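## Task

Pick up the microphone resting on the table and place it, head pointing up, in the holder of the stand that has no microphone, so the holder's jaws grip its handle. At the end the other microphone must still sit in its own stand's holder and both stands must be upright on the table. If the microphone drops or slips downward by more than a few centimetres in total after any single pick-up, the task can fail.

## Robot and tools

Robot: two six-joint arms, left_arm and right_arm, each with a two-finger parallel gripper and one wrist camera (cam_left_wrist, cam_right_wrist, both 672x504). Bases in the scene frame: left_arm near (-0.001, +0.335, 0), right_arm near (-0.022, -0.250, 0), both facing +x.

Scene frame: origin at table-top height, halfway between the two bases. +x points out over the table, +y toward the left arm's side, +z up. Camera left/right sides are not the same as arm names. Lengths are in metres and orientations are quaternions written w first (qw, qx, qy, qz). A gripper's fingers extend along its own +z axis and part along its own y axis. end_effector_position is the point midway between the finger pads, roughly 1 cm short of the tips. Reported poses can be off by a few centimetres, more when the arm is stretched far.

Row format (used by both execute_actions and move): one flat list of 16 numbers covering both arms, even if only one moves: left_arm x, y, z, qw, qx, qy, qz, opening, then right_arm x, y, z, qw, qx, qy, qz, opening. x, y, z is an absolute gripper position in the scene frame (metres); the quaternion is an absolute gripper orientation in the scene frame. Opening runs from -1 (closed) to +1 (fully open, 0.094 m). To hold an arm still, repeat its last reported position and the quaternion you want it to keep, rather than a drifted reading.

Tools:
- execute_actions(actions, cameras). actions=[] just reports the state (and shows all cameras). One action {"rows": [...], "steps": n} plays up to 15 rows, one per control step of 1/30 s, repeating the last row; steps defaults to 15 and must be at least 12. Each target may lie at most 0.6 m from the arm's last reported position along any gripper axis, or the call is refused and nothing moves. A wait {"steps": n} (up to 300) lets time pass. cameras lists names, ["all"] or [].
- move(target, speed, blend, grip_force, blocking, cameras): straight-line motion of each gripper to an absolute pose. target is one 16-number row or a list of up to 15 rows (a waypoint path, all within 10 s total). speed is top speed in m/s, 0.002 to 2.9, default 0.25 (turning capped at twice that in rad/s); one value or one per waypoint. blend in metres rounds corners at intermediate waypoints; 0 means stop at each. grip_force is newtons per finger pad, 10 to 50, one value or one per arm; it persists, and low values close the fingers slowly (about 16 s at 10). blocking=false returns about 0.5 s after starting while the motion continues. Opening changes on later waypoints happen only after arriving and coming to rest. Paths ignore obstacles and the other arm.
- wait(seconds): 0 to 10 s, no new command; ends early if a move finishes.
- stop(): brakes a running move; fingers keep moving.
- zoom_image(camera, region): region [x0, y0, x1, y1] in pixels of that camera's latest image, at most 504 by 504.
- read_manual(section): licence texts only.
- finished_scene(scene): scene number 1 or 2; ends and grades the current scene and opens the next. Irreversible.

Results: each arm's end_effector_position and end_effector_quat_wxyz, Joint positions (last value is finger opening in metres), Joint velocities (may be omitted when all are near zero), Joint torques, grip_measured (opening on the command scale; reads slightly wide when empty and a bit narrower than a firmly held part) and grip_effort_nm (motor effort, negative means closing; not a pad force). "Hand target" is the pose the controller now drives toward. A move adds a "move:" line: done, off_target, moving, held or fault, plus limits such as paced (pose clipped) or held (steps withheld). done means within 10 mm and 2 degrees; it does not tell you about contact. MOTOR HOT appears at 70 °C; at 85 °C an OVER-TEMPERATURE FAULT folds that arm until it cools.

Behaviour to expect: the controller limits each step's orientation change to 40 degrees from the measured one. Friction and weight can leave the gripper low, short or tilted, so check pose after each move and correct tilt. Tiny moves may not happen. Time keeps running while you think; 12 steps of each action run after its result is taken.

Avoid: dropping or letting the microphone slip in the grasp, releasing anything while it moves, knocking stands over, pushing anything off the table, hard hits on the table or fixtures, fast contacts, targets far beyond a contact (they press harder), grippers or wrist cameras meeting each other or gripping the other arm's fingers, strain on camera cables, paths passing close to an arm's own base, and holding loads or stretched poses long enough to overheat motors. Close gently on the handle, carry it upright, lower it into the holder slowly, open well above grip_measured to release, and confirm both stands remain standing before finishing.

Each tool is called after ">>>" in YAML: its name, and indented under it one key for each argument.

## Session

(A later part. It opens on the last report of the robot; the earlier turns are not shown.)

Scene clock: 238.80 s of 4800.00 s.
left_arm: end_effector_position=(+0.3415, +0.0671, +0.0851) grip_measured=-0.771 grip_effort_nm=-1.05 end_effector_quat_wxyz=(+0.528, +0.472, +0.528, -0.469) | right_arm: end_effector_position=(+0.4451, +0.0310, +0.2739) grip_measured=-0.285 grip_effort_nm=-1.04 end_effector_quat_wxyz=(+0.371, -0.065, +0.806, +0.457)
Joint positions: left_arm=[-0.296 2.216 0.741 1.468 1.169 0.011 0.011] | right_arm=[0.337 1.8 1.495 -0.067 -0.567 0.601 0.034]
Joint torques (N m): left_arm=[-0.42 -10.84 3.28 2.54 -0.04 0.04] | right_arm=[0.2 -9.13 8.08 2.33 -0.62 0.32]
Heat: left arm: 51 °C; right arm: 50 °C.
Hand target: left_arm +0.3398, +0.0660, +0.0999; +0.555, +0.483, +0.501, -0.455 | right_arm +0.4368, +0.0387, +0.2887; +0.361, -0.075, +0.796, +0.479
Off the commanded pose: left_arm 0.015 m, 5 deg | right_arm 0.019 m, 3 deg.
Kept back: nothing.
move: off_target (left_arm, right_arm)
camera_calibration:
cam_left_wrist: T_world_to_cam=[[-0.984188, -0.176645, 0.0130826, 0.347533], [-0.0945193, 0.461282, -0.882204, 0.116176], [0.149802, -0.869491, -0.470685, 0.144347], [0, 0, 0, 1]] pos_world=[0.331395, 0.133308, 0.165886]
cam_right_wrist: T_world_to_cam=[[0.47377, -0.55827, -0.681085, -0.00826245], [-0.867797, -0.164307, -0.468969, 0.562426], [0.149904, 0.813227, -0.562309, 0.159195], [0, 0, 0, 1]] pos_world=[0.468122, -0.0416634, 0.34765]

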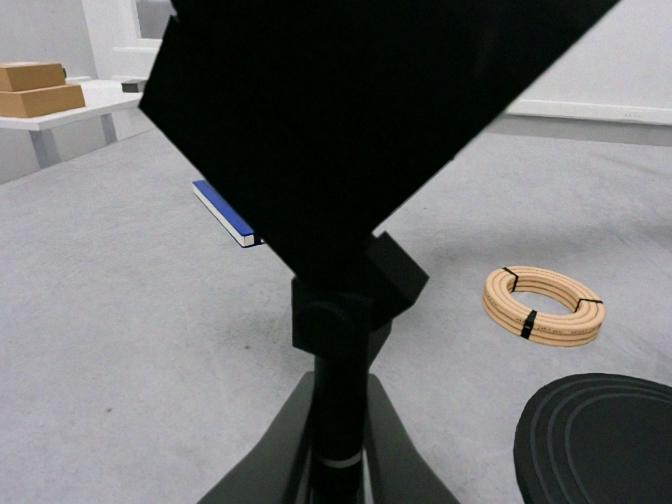

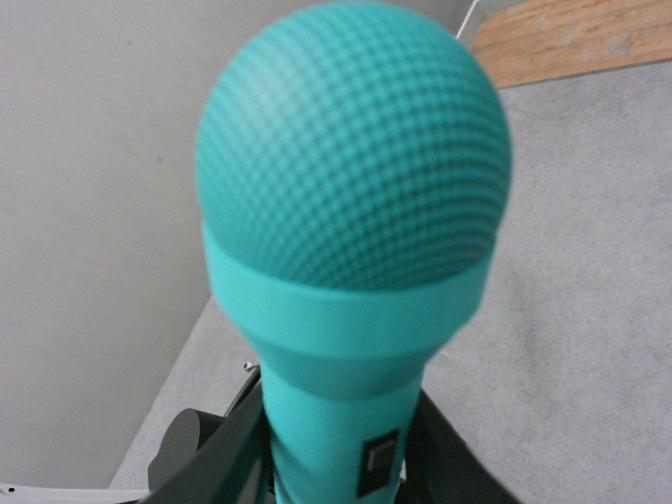

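>>> move:
  target: [0.340,0.066,0.100,0.557,0.482,0.500,-0.456,-1,0.425,0.042,0.276,0.3364,-0.0746,0.8016,0.4876,-1]
  speed: 0.05
  cameras: ["cam_left_wrist", "cam_right_wrist"]

Scene clock: 241.17 s of 4800.00 s.
left_arm: end_effector_position=(+0.3408, +0.0671, +0.0851) grip_measured=-0.771 grip_effort_nm=-1.05 end_effector_quat_wxyz=(+0.527, +0.474, +0.526, -0.469) | right_arm: end_effector_position=(+0.4445, +0.0312, +0.2723) grip_measured=-0.285 grip_effort_nm=-1.04 end_effector_quat_wxyz=(+0.367, -0.060, +0.806, +0.460)
Joint positions: left_arm=[-0.296 2.216 0.741 1.468 1.174 0.013 0.011] | right_arm=[0.337 1.8 1.49 -0.063 -0.569 0.616 0.034]
Joint torques (N m): left_arm=[-0.42 -10.86 3.28 2.54 -0.05 0.02] | right_arm=[0.77 -10.22 5.2 2.25 -0.92 0.34]
Heat: left arm: 51 °C; right arm: 49 °C.
Hand target: left_arm +0.3398, +0.0660, +0.1000; +0.555, +0.483, +0.501, -0.455 | right_arm +0.4256, +0.0418, +0.2761; +0.337, -0.074, +0.802, +0.487
Off the commanded pose: left_arm 0.015 m, 5 deg | right_arm 0.023 m, 5 deg.
Kept back: nothing.
move: off_target (left_arm, right_arm)
camera_calibration:
cam_left_wrist: T_world_to_cam=[[-0.984946, -0.1725, 0.0111924, 0.346931], [-0.0909127, 0.46185, -0.882287, 0.114904], [0.147025, -0.870022, -0.470579, 0.145327], [0, 0, 0, 1]] pos_world=[0.330788, 0.133215, 0.165883]
cam_right_wrist: T_world_to_cam=[[0.46362, -0.553624, -0.691778, -0.00169138], [-0.874222, -0.158763, -0.458835, 0.561175], [0.144193, 0.817493, -0.557596, 0.159286], [0, 0, 0, 1]] pos_world=[0.468408, -0.0420573, 0.345134]

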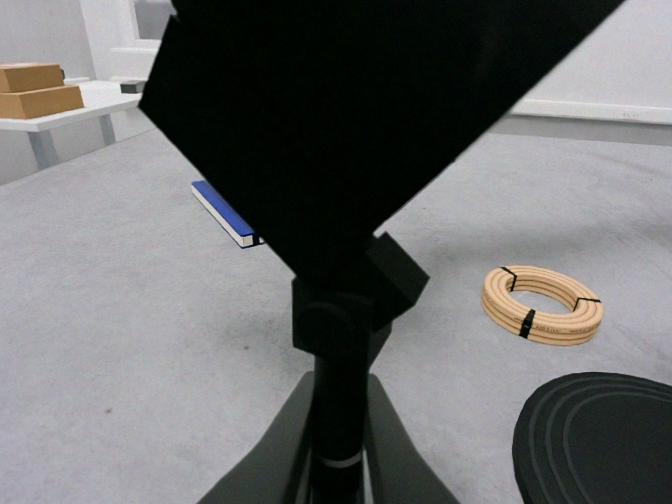

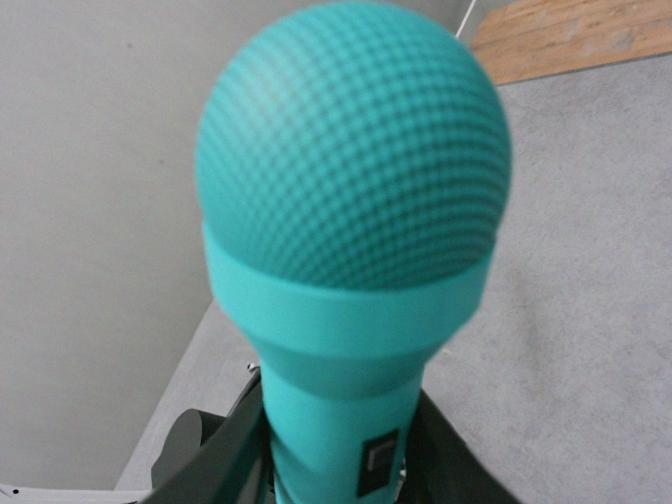

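>>> move:
  target: [0.340,0.066,0.100,0.557,0.482,0.500,-0.456,-1,0.410,0.0475,0.262,0.3364,-0.0746,0.8016,0.4876,-1]
  speed: 0.05
  cameras: ["cam_left_wrist"]

Scene clock: 242.60 s of 4800.00 s.
left_arm: end_effector_position=(+0.3401, +0.0670, +0.0852) grip_measured=-0.771 grip_effort_nm=-1.05 end_effector_quat_wxyz=(+0.527, +0.476, +0.524, -0.469) | right_arm: end_effector_position=(+0.4397, +0.0284, +0.2722) grip_measured=-0.285 grip_effort_nm=-1.04 end_effector_quat_wxyz=(+0.387, -0.056, +0.792, +0.468)
Joint positions: left_arm=[-0.296 2.216 0.741 1.468 1.178 0.016 0.011] | right_arm=[0.339 1.764 1.397 0.053 -0.556 0.639 0.034]
Joint torques (N m): left_arm=[-0.39 -10.85 3.3 2.55 -0.1 -0.03] | right_arm=[2.61 -10.04 4.46 1.76 -0.78 0.19]
Heat: left arm: 51 °C; right arm: 49 °C.
Hand target: left_arm +0.3397, +0.0661, +0.1001; +0.555, +0.483, +0.501, -0.455 | right_arm +0.4115, +0.0470, +0.2626; +0.337, -0.074, +0.802, +0.488
Off the commanded pose: left_arm 0.015 m, 5 deg | right_arm 0.037 m, 7 deg.
Kept back: nothing.
move: off_target (left_arm, right_arm)
camera_calibration:
cam_left_wrist: T_world_to_cam=[[-0.985696, -0.168385, 0.0070496, 0.346527], [-0.0853252, 0.462534, -0.882486, 0.112919], [0.145336, -0.870465, -0.470286, 0.146015], [0, 0, 0, 1]] pos_world=[0.329984, 0.133222, 0.165876]
Images, in order (width x height): cam_left_wrist 672x504.

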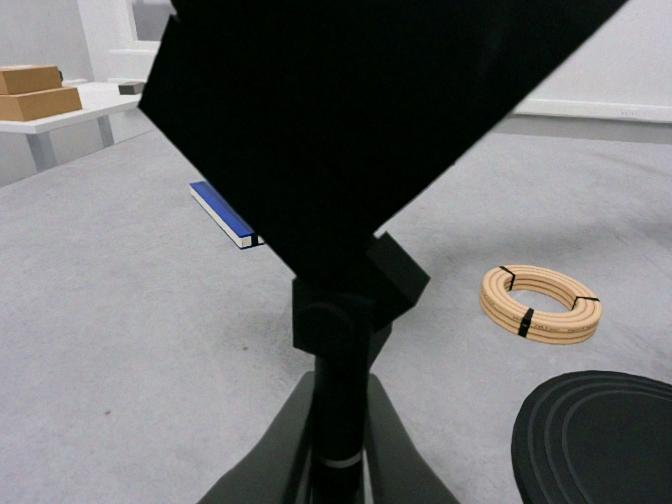

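>>> move:
  target: [0.340,0.066,0.100,0.557,0.482,0.500,-0.456,-1,0.4106,0.068,0.245,0.3048,-0.0904,0.819,0.4776,-1]
  speed: 0.04
  cameras: []

Scene clock: 248.23 s of 4800.00 s.
left_arm: end_effector_position=(+0.3395, +0.0670, +0.0853) grip_measured=-0.771 grip_effort_nm=-1.05 end_effector_quat_wxyz=(+0.527, +0.477, +0.523, -0.470) | right_arm: end_effector_position=(+0.4403, +0.0389, +0.2682) grip_measured=-0.285 grip_effort_nm=-1.04 end_effector_quat_wxyz=(+0.380, -0.060, +0.800, +0.460)
Joint positions: left_arm=[-0.296 2.216 0.741 1.468 1.182 0.019 0.011] | right_arm=[0.363 1.788 1.435 0.013 -0.534 0.627 0.034]
Joint torques (N m): left_arm=[-0.43 -10.78 3.26 2.54 -0.15 -0.06] | right_arm=[3.43 -6.71 7.09 1.33 -1.03 0.04]
Heat: left arm: 52 °C; right arm: 49 °C.
Hand target: left_arm +0.3397, +0.0661, +0.1001; +0.555, +0.483, +0.501, -0.455 | right_arm +0.4106, +0.0662, +0.2469; +0.308, -0.088, +0.817, +0.479
Off the commanded pose: left_arm 0.015 m, 5 deg | right_arm 0.048 m, 10 deg.
Kept back: nothing.
move: off_target (left_arm, right_arm)
No camera images: "cameras" was empty.

>>> execute_actions:
  actions: []

Scene clock: 249.43 s of 4800.00 s.
left_arm: end_effector_position=(+0.3395, +0.0670, +0.0853) grip_measured=-0.771 grip_effort_nm=-1.05 end_effector_quat_wxyz=(+0.527, +0.477, +0.523, -0.470) | right_arm: end_effector_position=(+0.4403, +0.0389, +0.2682) grip_measured=-0.285 grip_effort_nm=-1.04 end_effector_quat_wxyz=(+0.380, -0.060, +0.800, +0.460)
Joint positions: left_arm=[-0.296 2.216 0.741 1.468 1.182 0.019 0.011] | right_arm=[0.363 1.788 1.436 0.011 -0.534 0.627 0.034]
Joint velocities: within noise
Joint torques (N m): left_arm=[-0.46 -10.81 3.25 2.54 -0.15 -0.06] | right_arm=[3.55 -6.67 7.09 1.33 -1.02 0.05]
Heat: left arm: 52 °C; right arm: 49 °C.
Hand target: left_arm +0.3397, +0.0661, +0.1001; +0.555, +0.483, +0.501, -0.455 | right_arm +0.4106, +0.0662, +0.2469; +0.308, -0.088, +0.817, +0.479
Off the commanded pose: left_arm 0.015 m, 5 deg | right_arm 0.048 m, 10 deg.
Steps of this call (1-36: nothing new was sent). Readings (end_effector_position of left_arm | right_arm):
1: (+0.3395, +0.0670, +0.0853) | (+0.4403, +0.0389, +0.2682)
2: (+0.3395, +0.0670, +0.0853) | (+0.4403, +0.0389, +0.2681)
4: (+0.3395, +0.0670, +0.0853) | (+0.4403, +0.0389, +0.2681)
8: (+0.3395, +0.0670, +0.0853) | (+0.4403, +0.0389, +0.2682)
36: the state above
camera_calibration:
cam_left_wrist: T_world_to_cam=[[-0.986349, -0.164607, 0.0044344, 0.346174], [-0.0812152, 0.462873, -0.882696, 0.111682], [0.143246, -0.871007, -0.469923, 0.146887], [0, 0, 0, 1]] pos_world=[0.329478, 0.133228, 0.166072]
cam_right_wrist: T_world_to_cam=[[0.475653, -0.554095, -0.683179, -0.00588556], [-0.863578, -0.146442, -0.482481, 0.558028], [0.167294, 0.819471, -0.54816, 0.138525], [0, 0, 0, 1]] pos_world=[0.461526, -0.0350597, 0.341151]

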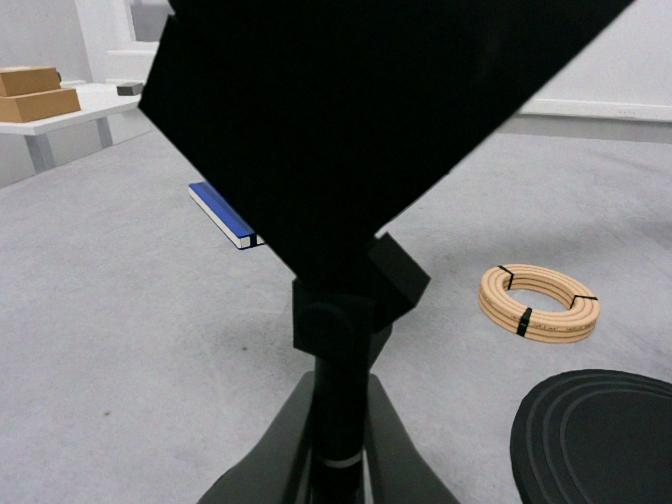

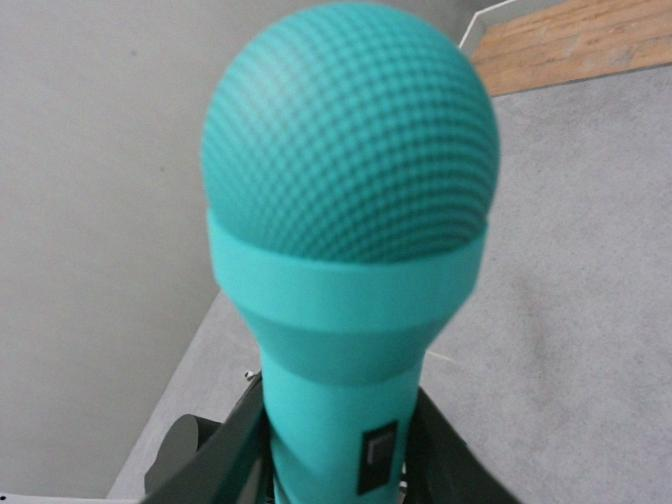

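>>> move:
  target: [0.342,0.065,0.100,0.557,0.482,0.500,-0.456,-1,0.392,0.070,0.222,0.335,-0.076,0.811,0.471,-1]
  speed: 0.04
  cameras: ["cam_right_wrist"]

Scene clock: 252.33 s of 4800.00 s.
left_arm: end_effector_position=(+0.3388, +0.0669, +0.0856) grip_measured=-0.771 grip_effort_nm=-1.05 end_effector_quat_wxyz=(+0.528, +0.480, +0.520, -0.469) | right_arm: end_effector_position=(+0.4342, +0.0428, +0.2676) grip_measured=-0.286 grip_effort_nm=-1.04 end_effector_quat_wxyz=(+0.438, -0.051, +0.772, +0.458)
Joint positions: left_arm=[-0.296 2.215 0.741 1.468 1.186 0.024 0.011] | right_arm=[0.405 1.742 1.28 0.243 -0.428 0.649 0.034]
Joint torques (N m): left_arm=[-0.53 -10.39 4.07 2.5 -0.19 -0.12] | right_arm=[3.89 -7.98 3.07 0.95 -1.08 0.21]
Heat: left arm: 52 °C; right arm: 48 °C.
Hand target: left_arm +0.3415, +0.0652, +0.1003; +0.556, +0.483, +0.501, -0.455 | right_arm +0.3938, +0.0682, +0.2253; +0.339, -0.073, +0.810, +0.473
Off the commanded pose: left_arm 0.015 m, 4 deg | right_arm 0.068 m, 13 deg.
Kept back: nothing.
move: off_target (left_arm, right_arm)
camera_calibration:
cam_right_wrist: T_world_to_cam=[[0.509669, -0.56296, -0.650626, -0.0243676], [-0.814606, -0.0723985, -0.575479, 0.553418], [0.276867, 0.823307, -0.49549, 0.074252], [0, 0, 0, 1]] pos_world=[0.442679, -0.0347835, 0.339418]
Images, in order (width x height): cam_right_wrist 672x504.

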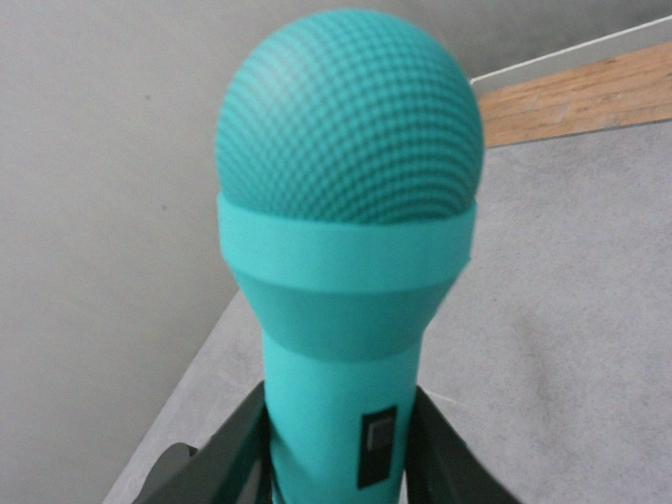

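>>> move:
  target: [0.342,0.065,0.100,0.557,0.482,0.500,-0.456,-1,0.395,0.067,0.205,0.2962,-0.1057,0.8336,0.4540,-1]
  speed: 0.05
  cameras: ["cam_left_wrist","cam_right_wrist"]

Scene clock: 257.17 s of 4800.00 s.
left_arm: end_effector_position=(+0.3381, +0.0669, +0.0856) grip_measured=-0.771 grip_effort_nm=-1.05 end_effector_quat_wxyz=(+0.528, +0.482, +0.519, -0.470) | right_arm: end_effector_position=(+0.4319, +0.0456, +0.2679) grip_measured=-0.286 grip_effort_nm=-1.04 end_effector_quat_wxyz=(+0.427, -0.073, +0.779, +0.453)
Joint positions: left_arm=[-0.296 2.215 0.741 1.468 1.19 0.027 0.011] | right_arm=[0.401 1.748 1.318 0.176 -0.463 0.606 0.034]
Joint torques (N m): left_arm=[-0.55 -10.4 4.08 2.5 -0.23 -0.16] | right_arm=[2 -5.33 5.08 0.34 -1.43 -0.11]
Heat: left arm: 53 °C; right arm: 47 °C.
Hand target: left_arm +0.3415, +0.0652, +0.1003; +0.556, +0.483, +0.500, -0.455 | right_arm +0.3948, +0.0646, +0.2113; +0.305, -0.097, +0.827, +0.461
Off the commanded pose: left_arm 0.015 m, 4 deg | right_arm 0.076 m, 17 deg.
Kept back: nothing.
move: off_target (left_arm, right_arm)
camera_calibration:
cam_left_wrist: T_world_to_cam=[[-0.987648, -0.156635, -0.00421554, 0.345377], [-0.0698149, 0.463978, -0.883091, 0.107936], [0.140279, -0.871889, -0.469182, 0.148096], [0, 0, 0, 1]] pos_world=[0.327872, 0.133141, 0.166257]
cam_right_wrist: T_world_to_cam=[[0.530213, -0.563771, -0.633275, -0.0349196], [-0.812344, -0.123858, -0.569874, 0.551871], [0.242842, 0.816592, -0.523647, 0.0952061], [0, 0, 0, 1]] pos_world=[0.443704, -0.0290772, 0.342238]

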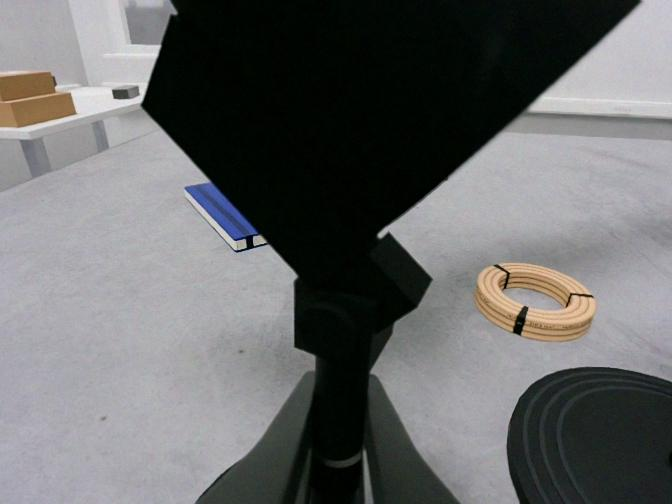

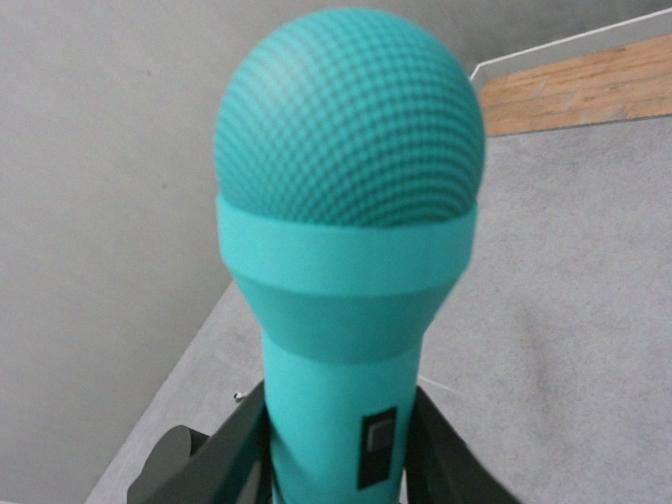

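>>> move:
  target: [0.342,0.065,0.100,0.557,0.482,0.500,-0.456,-1,0.3845,0.0637,0.224,0.332,-0.1322,0.8127,0.4599,-1]
  speed: 0.06
  cameras: ["cam_right_wrist"]

Scene clock: 273.20 s of 4800.00 s.
left_arm: end_effector_position=(+0.3381, +0.0669, +0.0859) grip_measured=-0.771 grip_effort_nm=-1.05 end_effector_quat_wxyz=(+0.529, +0.483, +0.517, -0.468) | right_arm: end_effector_position=(+0.4273, +0.0461, +0.2724) grip_measured=-0.286 grip_effort_nm=-1.04 end_effector_quat_wxyz=(+0.439, -0.098, +0.772, +0.450)
Joint positions: left_arm=[-0.296 2.214 0.741 1.468 1.19 0.032 0.011] | right_arm=[0.401 1.734 1.304 0.192 -0.479 0.56 0.034]
Joint torques (N m): left_arm=[-0.54 -10.29 4.04 2.51 -0.23 -0.21] | right_arm=[2.18 -8.46 2.96 0.74 -1.32 -0.11]
Heat: left arm: 54 °C; right arm: 44 °C.
Hand target: left_arm +0.3415, +0.0652, +0.1002; +0.556, +0.483, +0.500, -0.455 | right_arm +0.3871, +0.0630, +0.2286; +0.337, -0.126, +0.809, +0.465
Off the commanded pose: left_arm 0.015 m, 4 deg | right_arm 0.067 m, 14 deg.
Kept back: nothing.
move: off_target (left_arm, right_arm)
camera_calibration:
cam_right_wrist: T_world_to_cam=[[0.574357, -0.560399, -0.596713, -0.058246], [-0.780182, -0.154034, -0.606292, 0.54834], [0.247851, 0.813773, -0.525684, 0.0968208], [0, 0, 0, 1]] pos_world=[0.437261, -0.026968, 0.348595]
Images, in order (width x height): cam_right_wrist 672x504.

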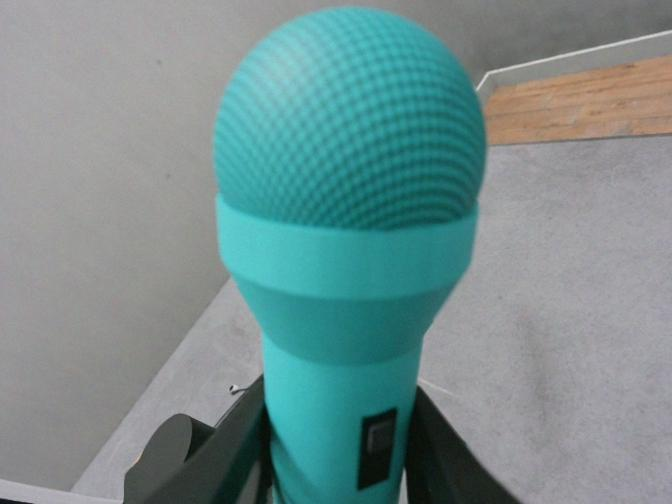

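>>> move:
  target: [0.342,0.065,0.100,0.557,0.482,0.500,-0.456,-1,0.355,0.064,0.178,0.2708,-0.1765,0.8384,0.4388,-1]
  speed: 0.05
  cameras: ["cam_right_wrist"]

Scene clock: 281.37 s of 4800.00 s.
left_arm: end_effector_position=(+0.3373, +0.0668, +0.0864) grip_measured=-0.771 grip_effort_nm=-1.05 end_effector_quat_wxyz=(+0.530, +0.486, +0.514, -0.467) | right_arm: end_effector_position=(+0.4122, +0.0471, +0.2677) grip_measured=-0.286 grip_effort_nm=-1.04 end_effector_quat_wxyz=(+0.440, -0.137, +0.766, +0.449)
Joint positions: left_arm=[-0.296 2.213 0.741 1.468 1.195 0.039 0.011] | right_arm=[0.401 1.704 1.252 0.207 -0.526 0.495 0.034]
Joint torques (N m): left_arm=[-0.53 -10.19 4.05 2.49 -0.26 -0.29] | right_arm=[2.95 -6.11 1.63 -0.48 -1.47 -0.52]
Heat: left arm: 54 °C; right arm: 44 °C.
Hand target: left_arm +0.3415, +0.0652, +0.1003; +0.555, +0.483, +0.500, -0.456 | right_arm +0.3577, +0.0624, +0.1898; +0.285, -0.165, +0.829, +0.453
Off the commanded pose: left_arm 0.015 m, 4 deg | right_arm 0.108 m, 22 deg.
Kept back: nothing.
move: off_target (left_arm, right_arm)
camera_calibration:
cam_right_wrist: T_world_to_cam=[[0.630931, -0.541566, -0.555547, -0.0870854], [-0.743609, -0.217875, -0.63212, 0.528681], [0.221295, 0.811934, -0.540177, 0.112269], [0, 0, 0, 1]] pos_world=[0.423232, -0.0231316, 0.346455]
Images, in order (width x height): cam_right_wrist 672x504.

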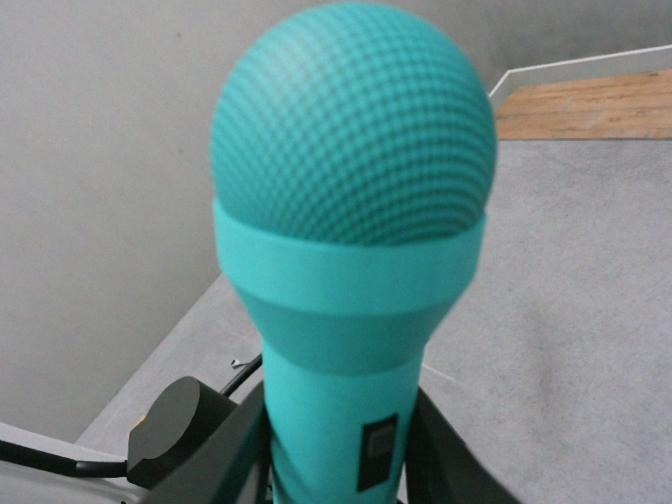

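>>> execute_actions:
  actions: []

Scene clock: 282.37 s of 4800.00 s.
left_arm: end_effector_position=(+0.3373, +0.0668, +0.0864) grip_measured=-0.771 grip_effort_nm=-1.05 end_effector_quat_wxyz=(+0.530, +0.486, +0.514, -0.467) | right_arm: end_effector_position=(+0.4122, +0.0471, +0.2677) grip_measured=-0.286 grip_effort_nm=-1.04 end_effector_quat_wxyz=(+0.440, -0.137, +0.766, +0.449)
Joint positions: left_arm=[-0.296 2.213 0.741 1.468 1.195 0.039 0.011] | right_arm=[0.401 1.704 1.252 0.207 -0.526 0.495 0.034]
Joint velocities: within noise
Joint torques (N m): left_arm=[-0.5 -10.22 4.07 2.49 -0.27 -0.28] | right_arm=[2.88 -6.16 1.69 -0.5 -1.47 -0.52]
Heat: left arm: 54 °C; right arm: 44 °C.
Hand target: left_arm +0.3415, +0.0652, +0.1003; +0.555, +0.483, +0.500, -0.456 | right_arm +0.3577, +0.0624, +0.1898; +0.285, -0.165, +0.829, +0.453
Off the commanded pose: left_arm 0.015 m, 4 deg | right_arm 0.108 m, 22 deg.
Steps of this call (1-30: nothing new was sent). Readings (end_effector_position of left_arm | right_arm):
1: (+0.3373, +0.0668, +0.0864) | (+0.4122, +0.0471, +0.2677)
2: (+0.3373, +0.0668, +0.0864) | (+0.4122, +0.0471, +0.2677)
4: (+0.3373, +0.0668, +0.0864) | (+0.4122, +0.0471, +0.2677)
8: (+0.3373, +0.0668, +0.0864) | (+0.4122, +0.0471, +0.2677)
30: the state above
camera_calibration:
cam_left_wrist: T_world_to_cam=[[-0.988249, -0.151732, -0.0185022, 0.345723], [-0.0548223, 0.464824, -0.883704, 0.103563], [0.142686, -0.872305, -0.46768, 0.147575], [0, 0, 0, 1]] pos_world=[0.326281, 0.133049, 0.166934]
cam_right_wrist: T_world_to_cam=[[0.630931, -0.541566, -0.555547, -0.0870854], [-0.743609, -0.217875, -0.63212, 0.528681], [0.221295, 0.811934, -0.540177, 0.112269], [0, 0, 0, 1]] pos_world=[0.423232, -0.0231316, 0.346455]

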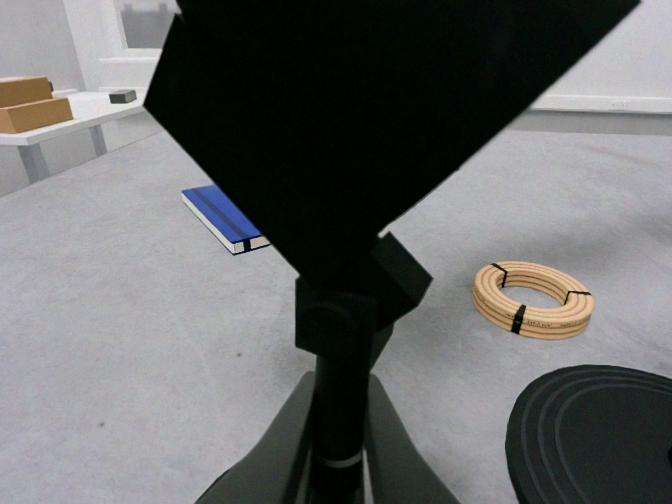

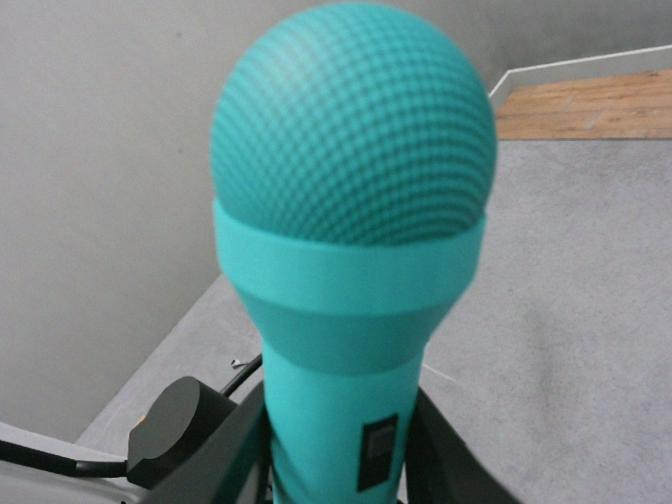

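>>> move:
  target: [0.342,0.065,0.100,0.557,0.482,0.500,-0.456,-1,0.345,0.053,0.145,0.1974,-0.1565,0.8678,0.4276,-1]
  speed: 0.06
  cameras: ["cam_right_wrist"]

Scene clock: 290.70 s of 4800.00 s.
left_arm: end_effector_position=(+0.3369, +0.0667, +0.0868) grip_measured=-0.771 grip_effort_nm=-1.05 end_effector_quat_wxyz=(+0.531, +0.489, +0.512, -0.467) | right_arm: end_effector_position=(+0.3968, +0.0476, +0.2476) grip_measured=-0.286 grip_effort_nm=-1.04 end_effector_quat_wxyz=(+0.389, -0.140, +0.788, +0.457)
Joint positions: left_arm=[-0.296 2.212 0.741 1.468 1.198 0.044 0.011] | right_arm=[0.398 1.694 1.237 0.115 -0.585 0.495 0.034]
Joint torques (N m): left_arm=[-0.54 -10.14 4.08 2.48 -0.29 -0.32] | right_arm=[1.72 -3.26 2.66 -0.94 -1.23 -0.49]
Heat: left arm: 54 °C; right arm: 43 °C.
Hand target: left_arm +0.3415, +0.0653, +0.1004; +0.555, +0.483, +0.500, -0.455 | right_arm +0.3448, +0.0517, +0.1602; +0.217, -0.142, +0.857, +0.446
Off the commanded pose: left_arm 0.014 m, 4 deg | right_arm 0.115 m, 24 deg.
Kept back: nothing.
move: off_target (left_arm, right_arm)
camera_calibration:
cam_right_wrist: T_world_to_cam=[[0.602975, -0.523792, -0.601717, -0.0666254], [-0.787905, -0.272814, -0.552068, 0.504902], [0.125012, 0.806978, -0.577198, 0.15198], [0, 0, 0, 1]] pos_world=[0.418988, -0.0197984, 0.326373]
Images, in order (width x height): cam_right_wrist 672x504.

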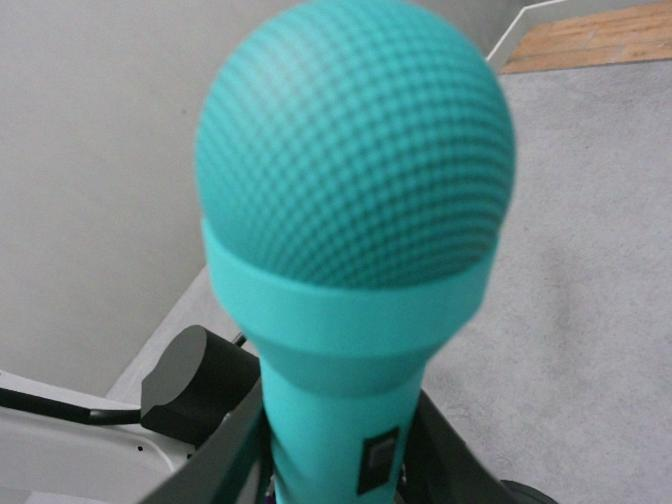

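>>> move:
  target: [0.342,0.065,0.100,0.557,0.482,0.500,-0.456,-1,0.342,0.055,0.122,0.1974,-0.1565,0.8678,0.4276,-1]
  speed: 0.05
  cameras: ["cam_left_wrist","cam_right_wrist"]

Scene clock: 293.20 s of 4800.00 s.
left_arm: end_effector_position=(+0.3373, +0.0668, +0.0868) grip_measured=-0.771 grip_effort_nm=-1.05 end_effector_quat_wxyz=(+0.531, +0.488, +0.512, -0.466) | right_arm: end_effector_position=(+0.3949, +0.0499, +0.2419) grip_measured=-0.286 grip_effort_nm=-1.04 end_effector_quat_wxyz=(+0.388, -0.146, +0.782, +0.465)
Joint positions: left_arm=[-0.296 2.212 0.741 1.468 1.195 0.043 0.011] | right_arm=[0.398 1.703 1.211 0.162 -0.604 0.499 0.034]
Joint torques (N m): left_arm=[-0.51 -10.13 4.05 2.49 -0.28 -0.33] | right_arm=[2.26 -2.21 0.43 -0.88 -1.03 -0.64]
Heat: left arm: 53 °C; right arm: 42 °C.
Hand target: left_arm +0.3415, +0.0652, +0.1004; +0.556, +0.483, +0.500, -0.455 | right_arm +0.3401, +0.0527, +0.1391; +0.211, -0.146, +0.859, +0.443
Off the commanded pose: left_arm 0.014 m, 4 deg | right_arm 0.131 m, 24 deg.
Kept back: nothing.
move: off_target (left_arm, right_arm)
camera_calibration:
cam_left_wrist: T_world_to_cam=[[-0.988197, -0.151348, -0.0236777, 0.34614], [-0.0500109, 0.464832, -0.883985, 0.102366], [0.144796, -0.872368, -0.466914, 0.147008], [0, 0, 0, 1]] pos_world=[0.325888, 0.13305, 0.167326]
cam_right_wrist: T_world_to_cam=[[0.615417, -0.505347, -0.604885, -0.0728325], [-0.779954, -0.279713, -0.55985, 0.500105], [0.113724, 0.816324, -0.566288, 0.14841], [0, 0, 0, 1]] pos_world=[0.418003, -0.0180703, 0.319971]

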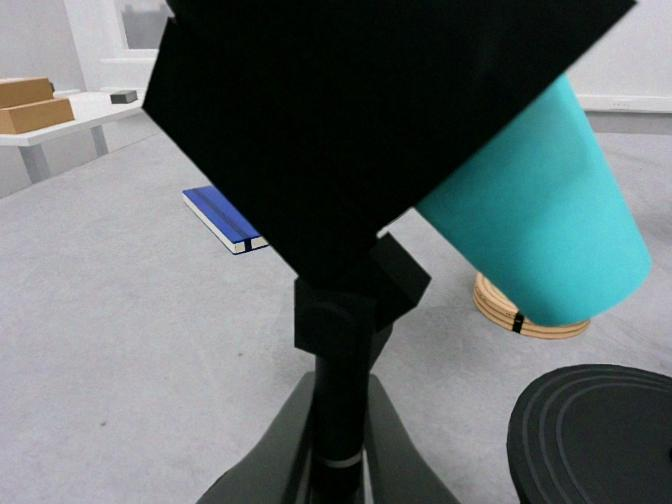

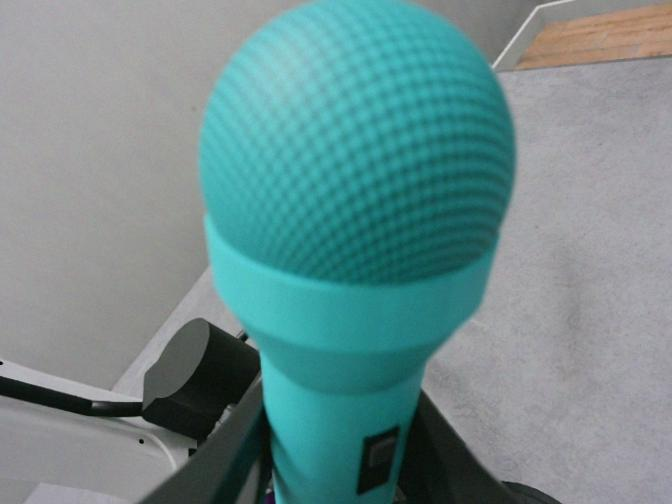

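>>> move:
  target: [0.342,0.065,0.100,0.557,0.482,0.500,-0.456,-1,0.324,0.062,0.102,0.1974,-0.1565,0.8678,0.4276,-1]
  speed: 0.05
  cameras: ["cam_left_wrist","cam_right_wrist"]

Scene clock: 295.67 s of 4800.00 s.
left_arm: end_effector_position=(+0.3365, +0.0667, +0.0868) grip_measured=-0.771 grip_effort_nm=-1.05 end_effector_quat_wxyz=(+0.530, +0.489, +0.511, -0.467) | right_arm: end_effector_position=(+0.3862, +0.0506, +0.2381) grip_measured=-0.286 grip_effort_nm=-1.04 end_effector_quat_wxyz=(+0.416, -0.148, +0.763, +0.472)
Joint positions: left_arm=[-0.296 2.212 0.741 1.468 1.199 0.043 0.011] | right_arm=[0.414 1.675 1.099 0.325 -0.579 0.517 0.034]
Joint torques (N m): left_arm=[-0.51 -10.14 4.07 2.48 -0.31 -0.32] | right_arm=[3.77 -2.26 -0.54 -1.31 -1.02 -0.48]
Heat: left arm: 53 °C; right arm: 42 °C.
Hand target: left_arm +0.3415, +0.0653, +0.1004; +0.555, +0.483, +0.500, -0.455 | right_arm +0.3204, +0.0566, +0.1223; +0.216, -0.146, +0.856, +0.446
Off the commanded pose: left_arm 0.014 m, 4 deg | right_arm 0.150 m, 28 deg.
Kept back: nothing.
move: off_target (left_arm, right_arm)
camera_calibration:
cam_left_wrist: T_world_to_cam=[[-0.988829, -0.147157, -0.0237106, 0.34529], [-0.0480127, 0.465055, -0.883979, 0.101656], [0.14111, -0.872966, -0.466925, 0.148368], [0, 0, 0, 1]] pos_world=[0.325378, 0.133056, 0.167326]
cam_right_wrist: T_world_to_cam=[[0.644314, -0.492144, -0.585366, -0.0858166], [-0.748521, -0.248926, -0.614615, 0.490694], [0.156766, 0.834164, -0.528767, 0.1202], [0, 0, 0, 1]] pos_world=[0.403744, -0.0203545, 0.314912]

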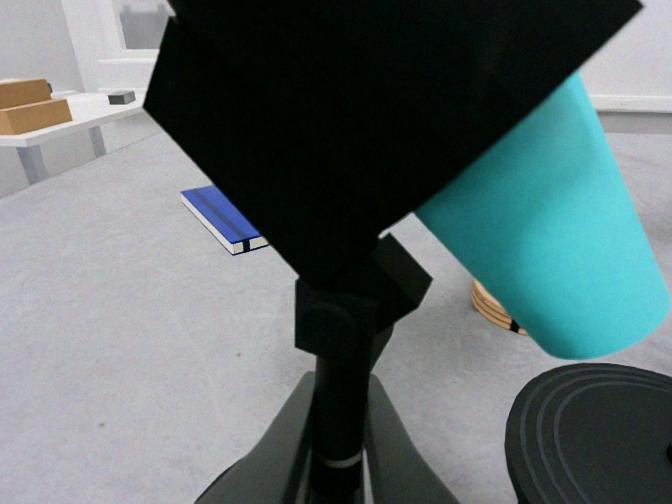

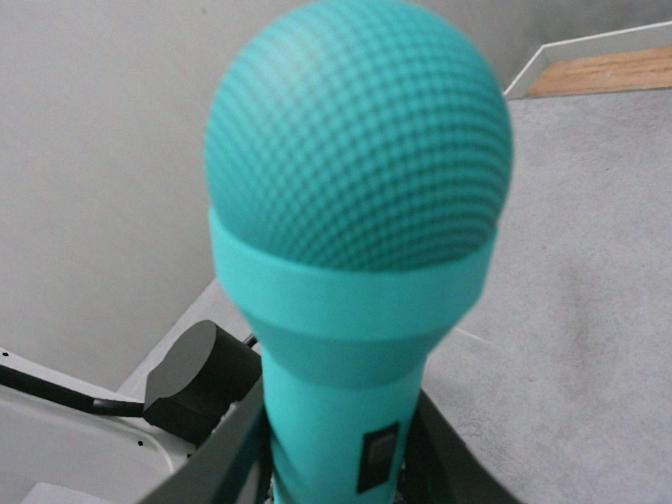

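>>> move:
  target: [0.342,0.065,0.100,0.557,0.482,0.500,-0.456,-1,0.334,0.0585,0.075,0.1974,-0.1565,0.8678,0.4276,-1]
  speed: 0.05
  cameras: ["cam_left_wrist","cam_right_wrist"]

Scene clock: 298.07 s of 4800.00 s.
left_arm: end_effector_position=(+0.3368, +0.0667, +0.0872) grip_measured=-0.771 grip_effort_nm=-1.05 end_effector_quat_wxyz=(+0.531, +0.489, +0.511, -0.467) | right_arm: end_effector_position=(+0.3862, +0.0525, +0.2336) grip_measured=-0.286 grip_effort_nm=-1.04 end_effector_quat_wxyz=(+0.429, -0.148, +0.746, +0.488)
Joint positions: left_arm=[-0.296 2.211 0.741 1.468 1.198 0.044 0.011] | right_arm=[0.414 1.697 1.047 0.461 -0.591 0.548 0.034]
Joint torques (N m): left_arm=[-0.53 -10.03 4.07 2.48 -0.28 -0.34] | right_arm=[1.99 -0.24 -1.48 -1.48 -1.16 -0.85]
Heat: left arm: 53 °C; right arm: 42 °C.
Hand target: left_arm +0.3415, +0.0653, +0.1004; +0.556, +0.483, +0.500, -0.455 | right_arm +0.3235, +0.0512, +0.1001; +0.217, -0.142, +0.852, +0.454
Off the commanded pose: left_arm 0.014 m, 4 deg | right_arm 0.167 m, 31 deg.
Kept back: nothing.
move: off_target (left_arm, right_arm)
camera_calibration:
cam_left_wrist: T_world_to_cam=[[-0.98861, -0.148324, -0.0255107, 0.345691], [-0.0469202, 0.464804, -0.88417, 0.101719], [0.143001, -0.872902, -0.466469, 0.147851], [0, 0, 0, 1]] pos_world=[0.325383, 0.133054, 0.167724]
cam_right_wrist: T_world_to_cam=[[0.664228, -0.462312, -0.587426, -0.0962761], [-0.728741, -0.22539, -0.646634, 0.48702], [0.166547, 0.857594, -0.486616, 0.101415], [0, 0, 0, 1]] pos_world=[0.40197, -0.0217135, 0.307719]

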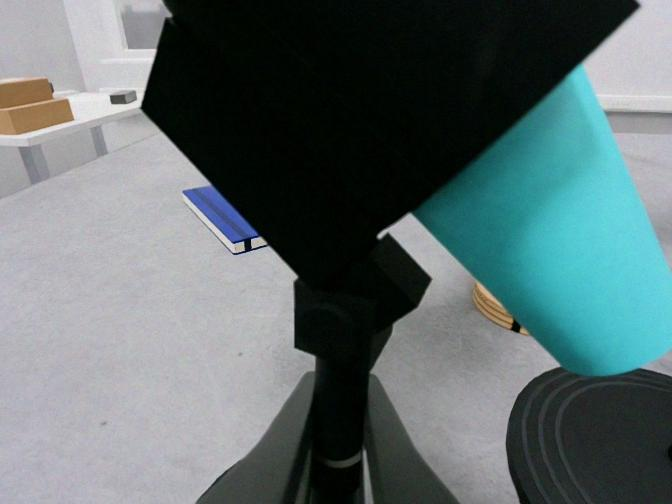

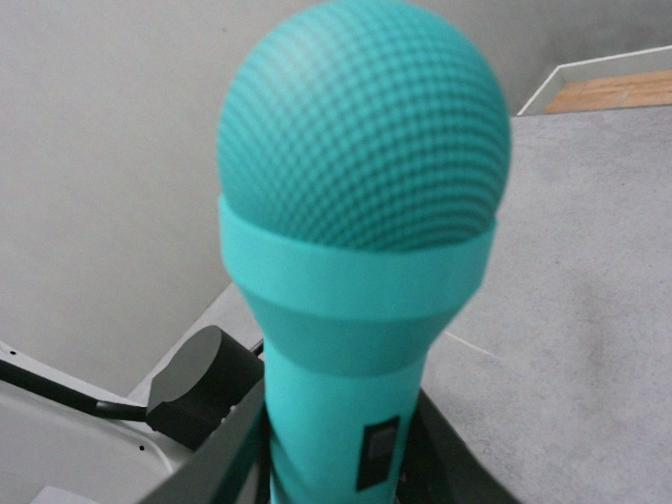

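>>> move:
  target: [0.342,0.065,0.100,0.557,0.482,0.500,-0.456,-1,0.320,0.063,0.058,0.167,-0.171,0.874,0.422,-1]
  speed: 0.05
  cameras: ["cam_left_wrist","cam_right_wrist"]

Scene clock: 301.03 s of 4800.00 s.
left_arm: end_effector_position=(+0.3358, +0.0666, +0.0874) grip_measured=-0.771 grip_effort_nm=-1.05 end_effector_quat_wxyz=(+0.532, +0.493, +0.507, -0.466) | right_arm: end_effector_position=(+0.3802, +0.0479, +0.2317) grip_measured=-0.286 grip_effort_nm=-1.04 end_effector_quat_wxyz=(+0.440, -0.146, +0.734, +0.496)
Joint positions: left_arm=[-0.296 2.211 0.741 1.468 1.204 0.054 0.011] | right_arm=[0.409 1.684 0.983 0.553 -0.596 0.565 0.034]
Joint torques (N m): left_arm=[-0.47 -10.1 4.05 2.46 -0.34 -0.42] | right_arm=[2.99 0.54 -1.5 -2.13 -1.44 -0.96]
Heat: left arm: 53 °C; right arm: 41 °C.
Hand target: left_arm +0.3414, +0.0653, +0.1005; +0.555, +0.484, +0.500, -0.455 | right_arm +0.3059, +0.0509, +0.0892; +0.200, -0.149, +0.850, +0.464
Off the commanded pose: left_arm 0.014 m, 3 deg | right_arm 0.184 m, 36 deg.
Kept back: nothing.
move: off_target (left_arm, right_arm)
camera_calibration:
cam_left_wrist: T_world_to_cam=[[-0.98914, -0.142653, -0.0353794, 0.345371], [-0.0355179, 0.465589, -0.884288, 0.0979906], [0.142619, -0.873428, -0.465599, 0.148059], [0, 0, 0, 1]] pos_world=[0.323984, 0.132964, 0.167807]
cam_right_wrist: T_world_to_cam=[[0.67646, -0.447772, -0.584724, -0.101548], [-0.714414, -0.206073, -0.66869, 0.479083], [0.178925, 0.870077, -0.459295, 0.0937277], [0, 0, 0, 1]] pos_world=[0.394186, -0.0282946, 0.304029]

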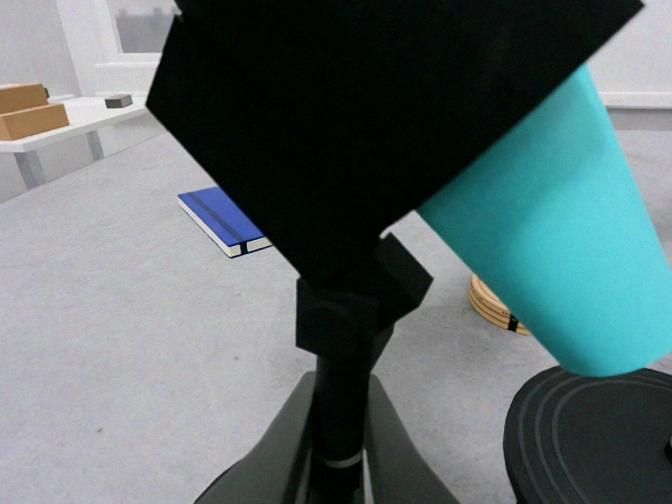

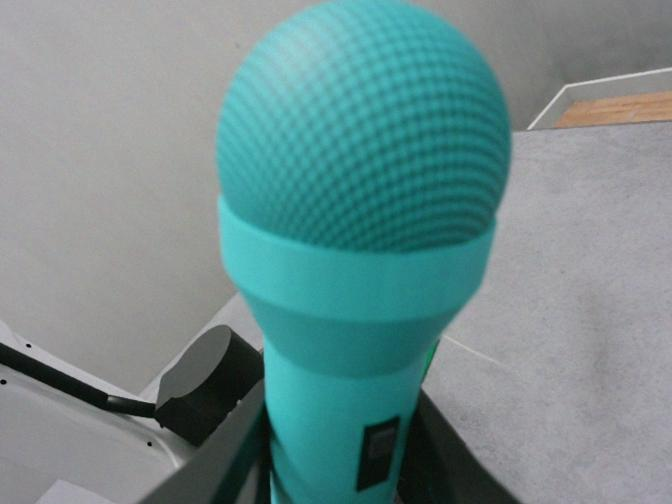

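>>> move:
  target:
    - [0.340,0.066,0.095,0.555,0.484,0.500,-0.455,-1,0.365,0.050,0.18,0.36,-0.155,0.79,0.47,-1]
    - [0.340,0.066,0.092,0.545,0.484,0.505,-0.462,-1,0.378,0.048,0.245,0.440,-0.146,0.734,0.496,-1]
  speed: 0.08
  blend: [0.02,0]
  cameras: ["cam_left_wrist","cam_right_wrist"]

Scene clock: 306.03 s of 4800.00 s.
left_arm: end_effector_position=(+0.3383, +0.0659, +0.0874) grip_measured=-0.771 grip_effort_nm=-1.05 end_effector_quat_wxyz=(+0.534, +0.487, +0.513, -0.463) | right_arm: end_effector_position=(+0.3735, +0.0478, +0.2206) grip_measured=-0.286 grip_effort_nm=-1.04 end_effector_quat_wxyz=(+0.408, -0.132, +0.755, +0.496)
Joint positions: left_arm=[-0.299 2.21 0.741 1.467 1.185 0.046 0.011] | right_arm=[0.414 1.668 0.979 0.475 -0.599 0.587 0.034]
Joint torques (N m): left_arm=[0.16 -8.46 4.3 2.32 -0.03 -0.25] | right_arm=[-0.42 -8.44 7.82 2.79 0.07 -0.17]
Heat: left arm: 53 °C; right arm: 41 °C.
Hand target: left_arm +0.3398, +0.0660, +0.0920; +0.544, +0.485, +0.506, -0.462 | right_arm +0.3772, +0.0476, +0.2450; +0.440, -0.146, +0.734, +0.496
Off the commanded pose: left_arm 0.005 m, 2 deg | right_arm 0.025 m, 5 deg.
Kept back: nothing.
move: off_target (right_arm)
camera_calibration:
cam_left_wrist: T_world_to_cam=[[-0.986979, -0.158491, -0.0274429, 0.347396], [-0.0500184, 0.464568, -0.884124, 0.103344], [0.152875, -0.871239, -0.466447, 0.143463], [0, 0, 0, 1]] pos_world=[0.32611, 0.132039, 0.16782]
cam_right_wrist: T_world_to_cam=[[0.630502, -0.454823, -0.62897, -0.0762943], [-0.763913, -0.220071, -0.606635, 0.472288], [0.137493, 0.862963, -0.4862, 0.111754], [0, 0, 0, 1]] pos_world=[0.393525, -0.0272032, 0.292854]

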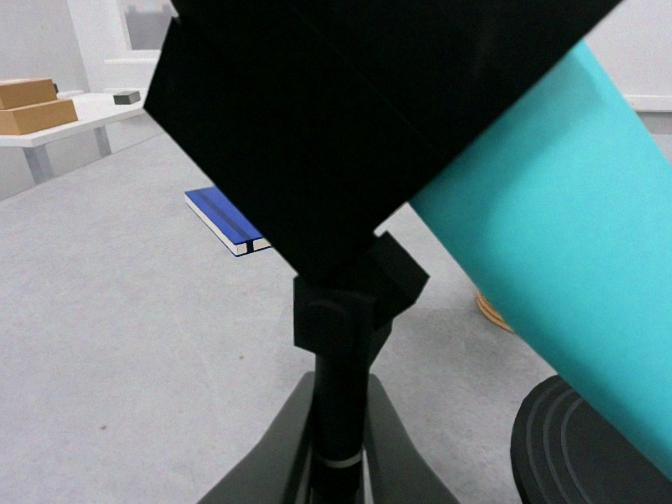

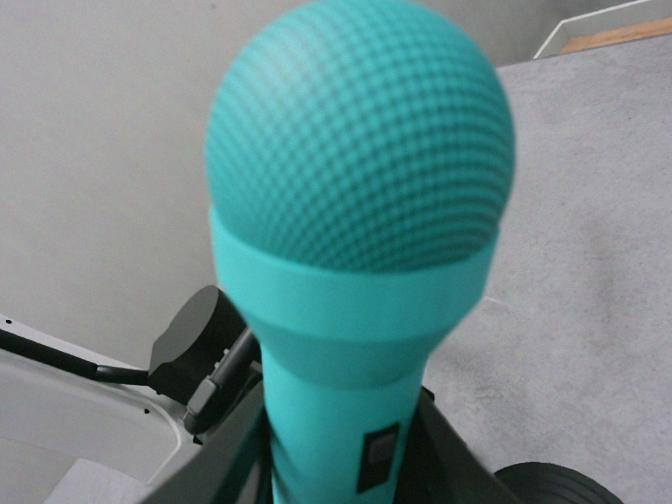

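>>> move:
  target: [0.340,0.066,0.092,0.545,0.484,0.505,-0.462,-1,0.3765,0.048,0.247,0.430,-0.140,0.742,0.496,0.25]
  speed: 0.08
  cameras: ["cam_left_wrist","cam_right_wrist"]

Scene clock: 307.47 s of 4800.00 s.
left_arm: end_effector_position=(+0.3390, +0.0660, +0.0855) grip_measured=-0.771 grip_effort_nm=-1.05 end_effector_quat_wxyz=(+0.527, +0.479, +0.523, -0.469) | right_arm: end_effector_position=(+0.3729, +0.0470, +0.2154) grip_measured=+0.248 grip_effort_nm=0.07 end_effector_quat_wxyz=(+0.401, -0.129, +0.762, +0.492)
Joint positions: left_arm=[-0.299 2.211 0.741 1.457 1.18 0.026 0.011] | right_arm=[0.414 1.668 0.979 0.451 -0.596 0.584 0.059]
Joint torques (N m): left_arm=[0.13 -8.79 4.23 2.38 0.03 -0.01] | right_arm=[-0.24 -9.52 8.87 2.53 0.02 -0.03]
Heat: left arm: 53 °C; right arm: 41 °C.
Hand target: left_arm +0.3398, +0.0660, +0.0920; +0.544, +0.485, +0.506, -0.461 | right_arm +0.3754, +0.0475, +0.2468; +0.430, -0.140, +0.742, +0.496
Off the commanded pose: left_arm 0.007 m, 3 deg | right_arm 0.032 m, 4 deg.
Kept back: nothing.
move: off_target (left_arm, right_arm)
camera_calibration:
cam_left_wrist: T_world_to_cam=[[-0.98661, -0.163072, 0.00303594, 0.345597], [-0.0796105, 0.465243, -0.881596, 0.111428], [0.142351, -0.870032, -0.471996, 0.146567], [0, 0, 0, 1]] pos_world=[0.328976, 0.132034, 0.166364]
cam_right_wrist: T_world_to_cam=[[0.617551, -0.464386, -0.634804, -0.072997], [-0.775677, -0.225968, -0.58929, 0.469431], [0.130213, 0.85632, -0.49976, 0.115954], [0, 0, 0, 1]] pos_world=[0.394108, -0.0271165, 0.288242]

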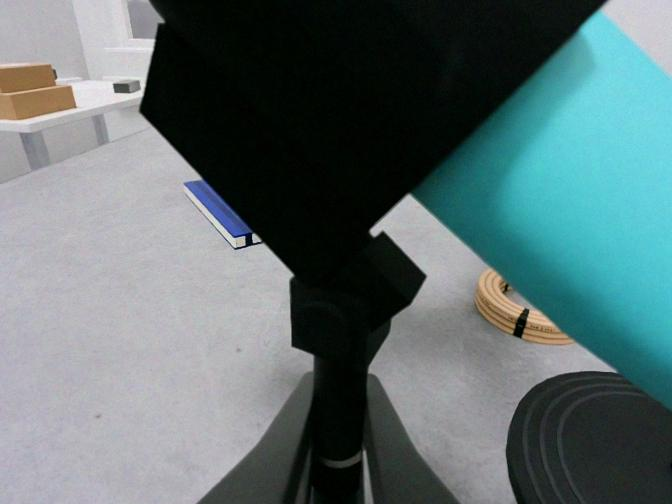

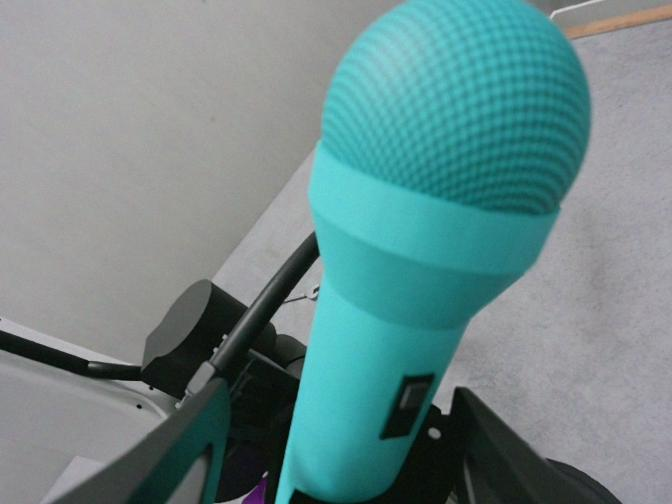

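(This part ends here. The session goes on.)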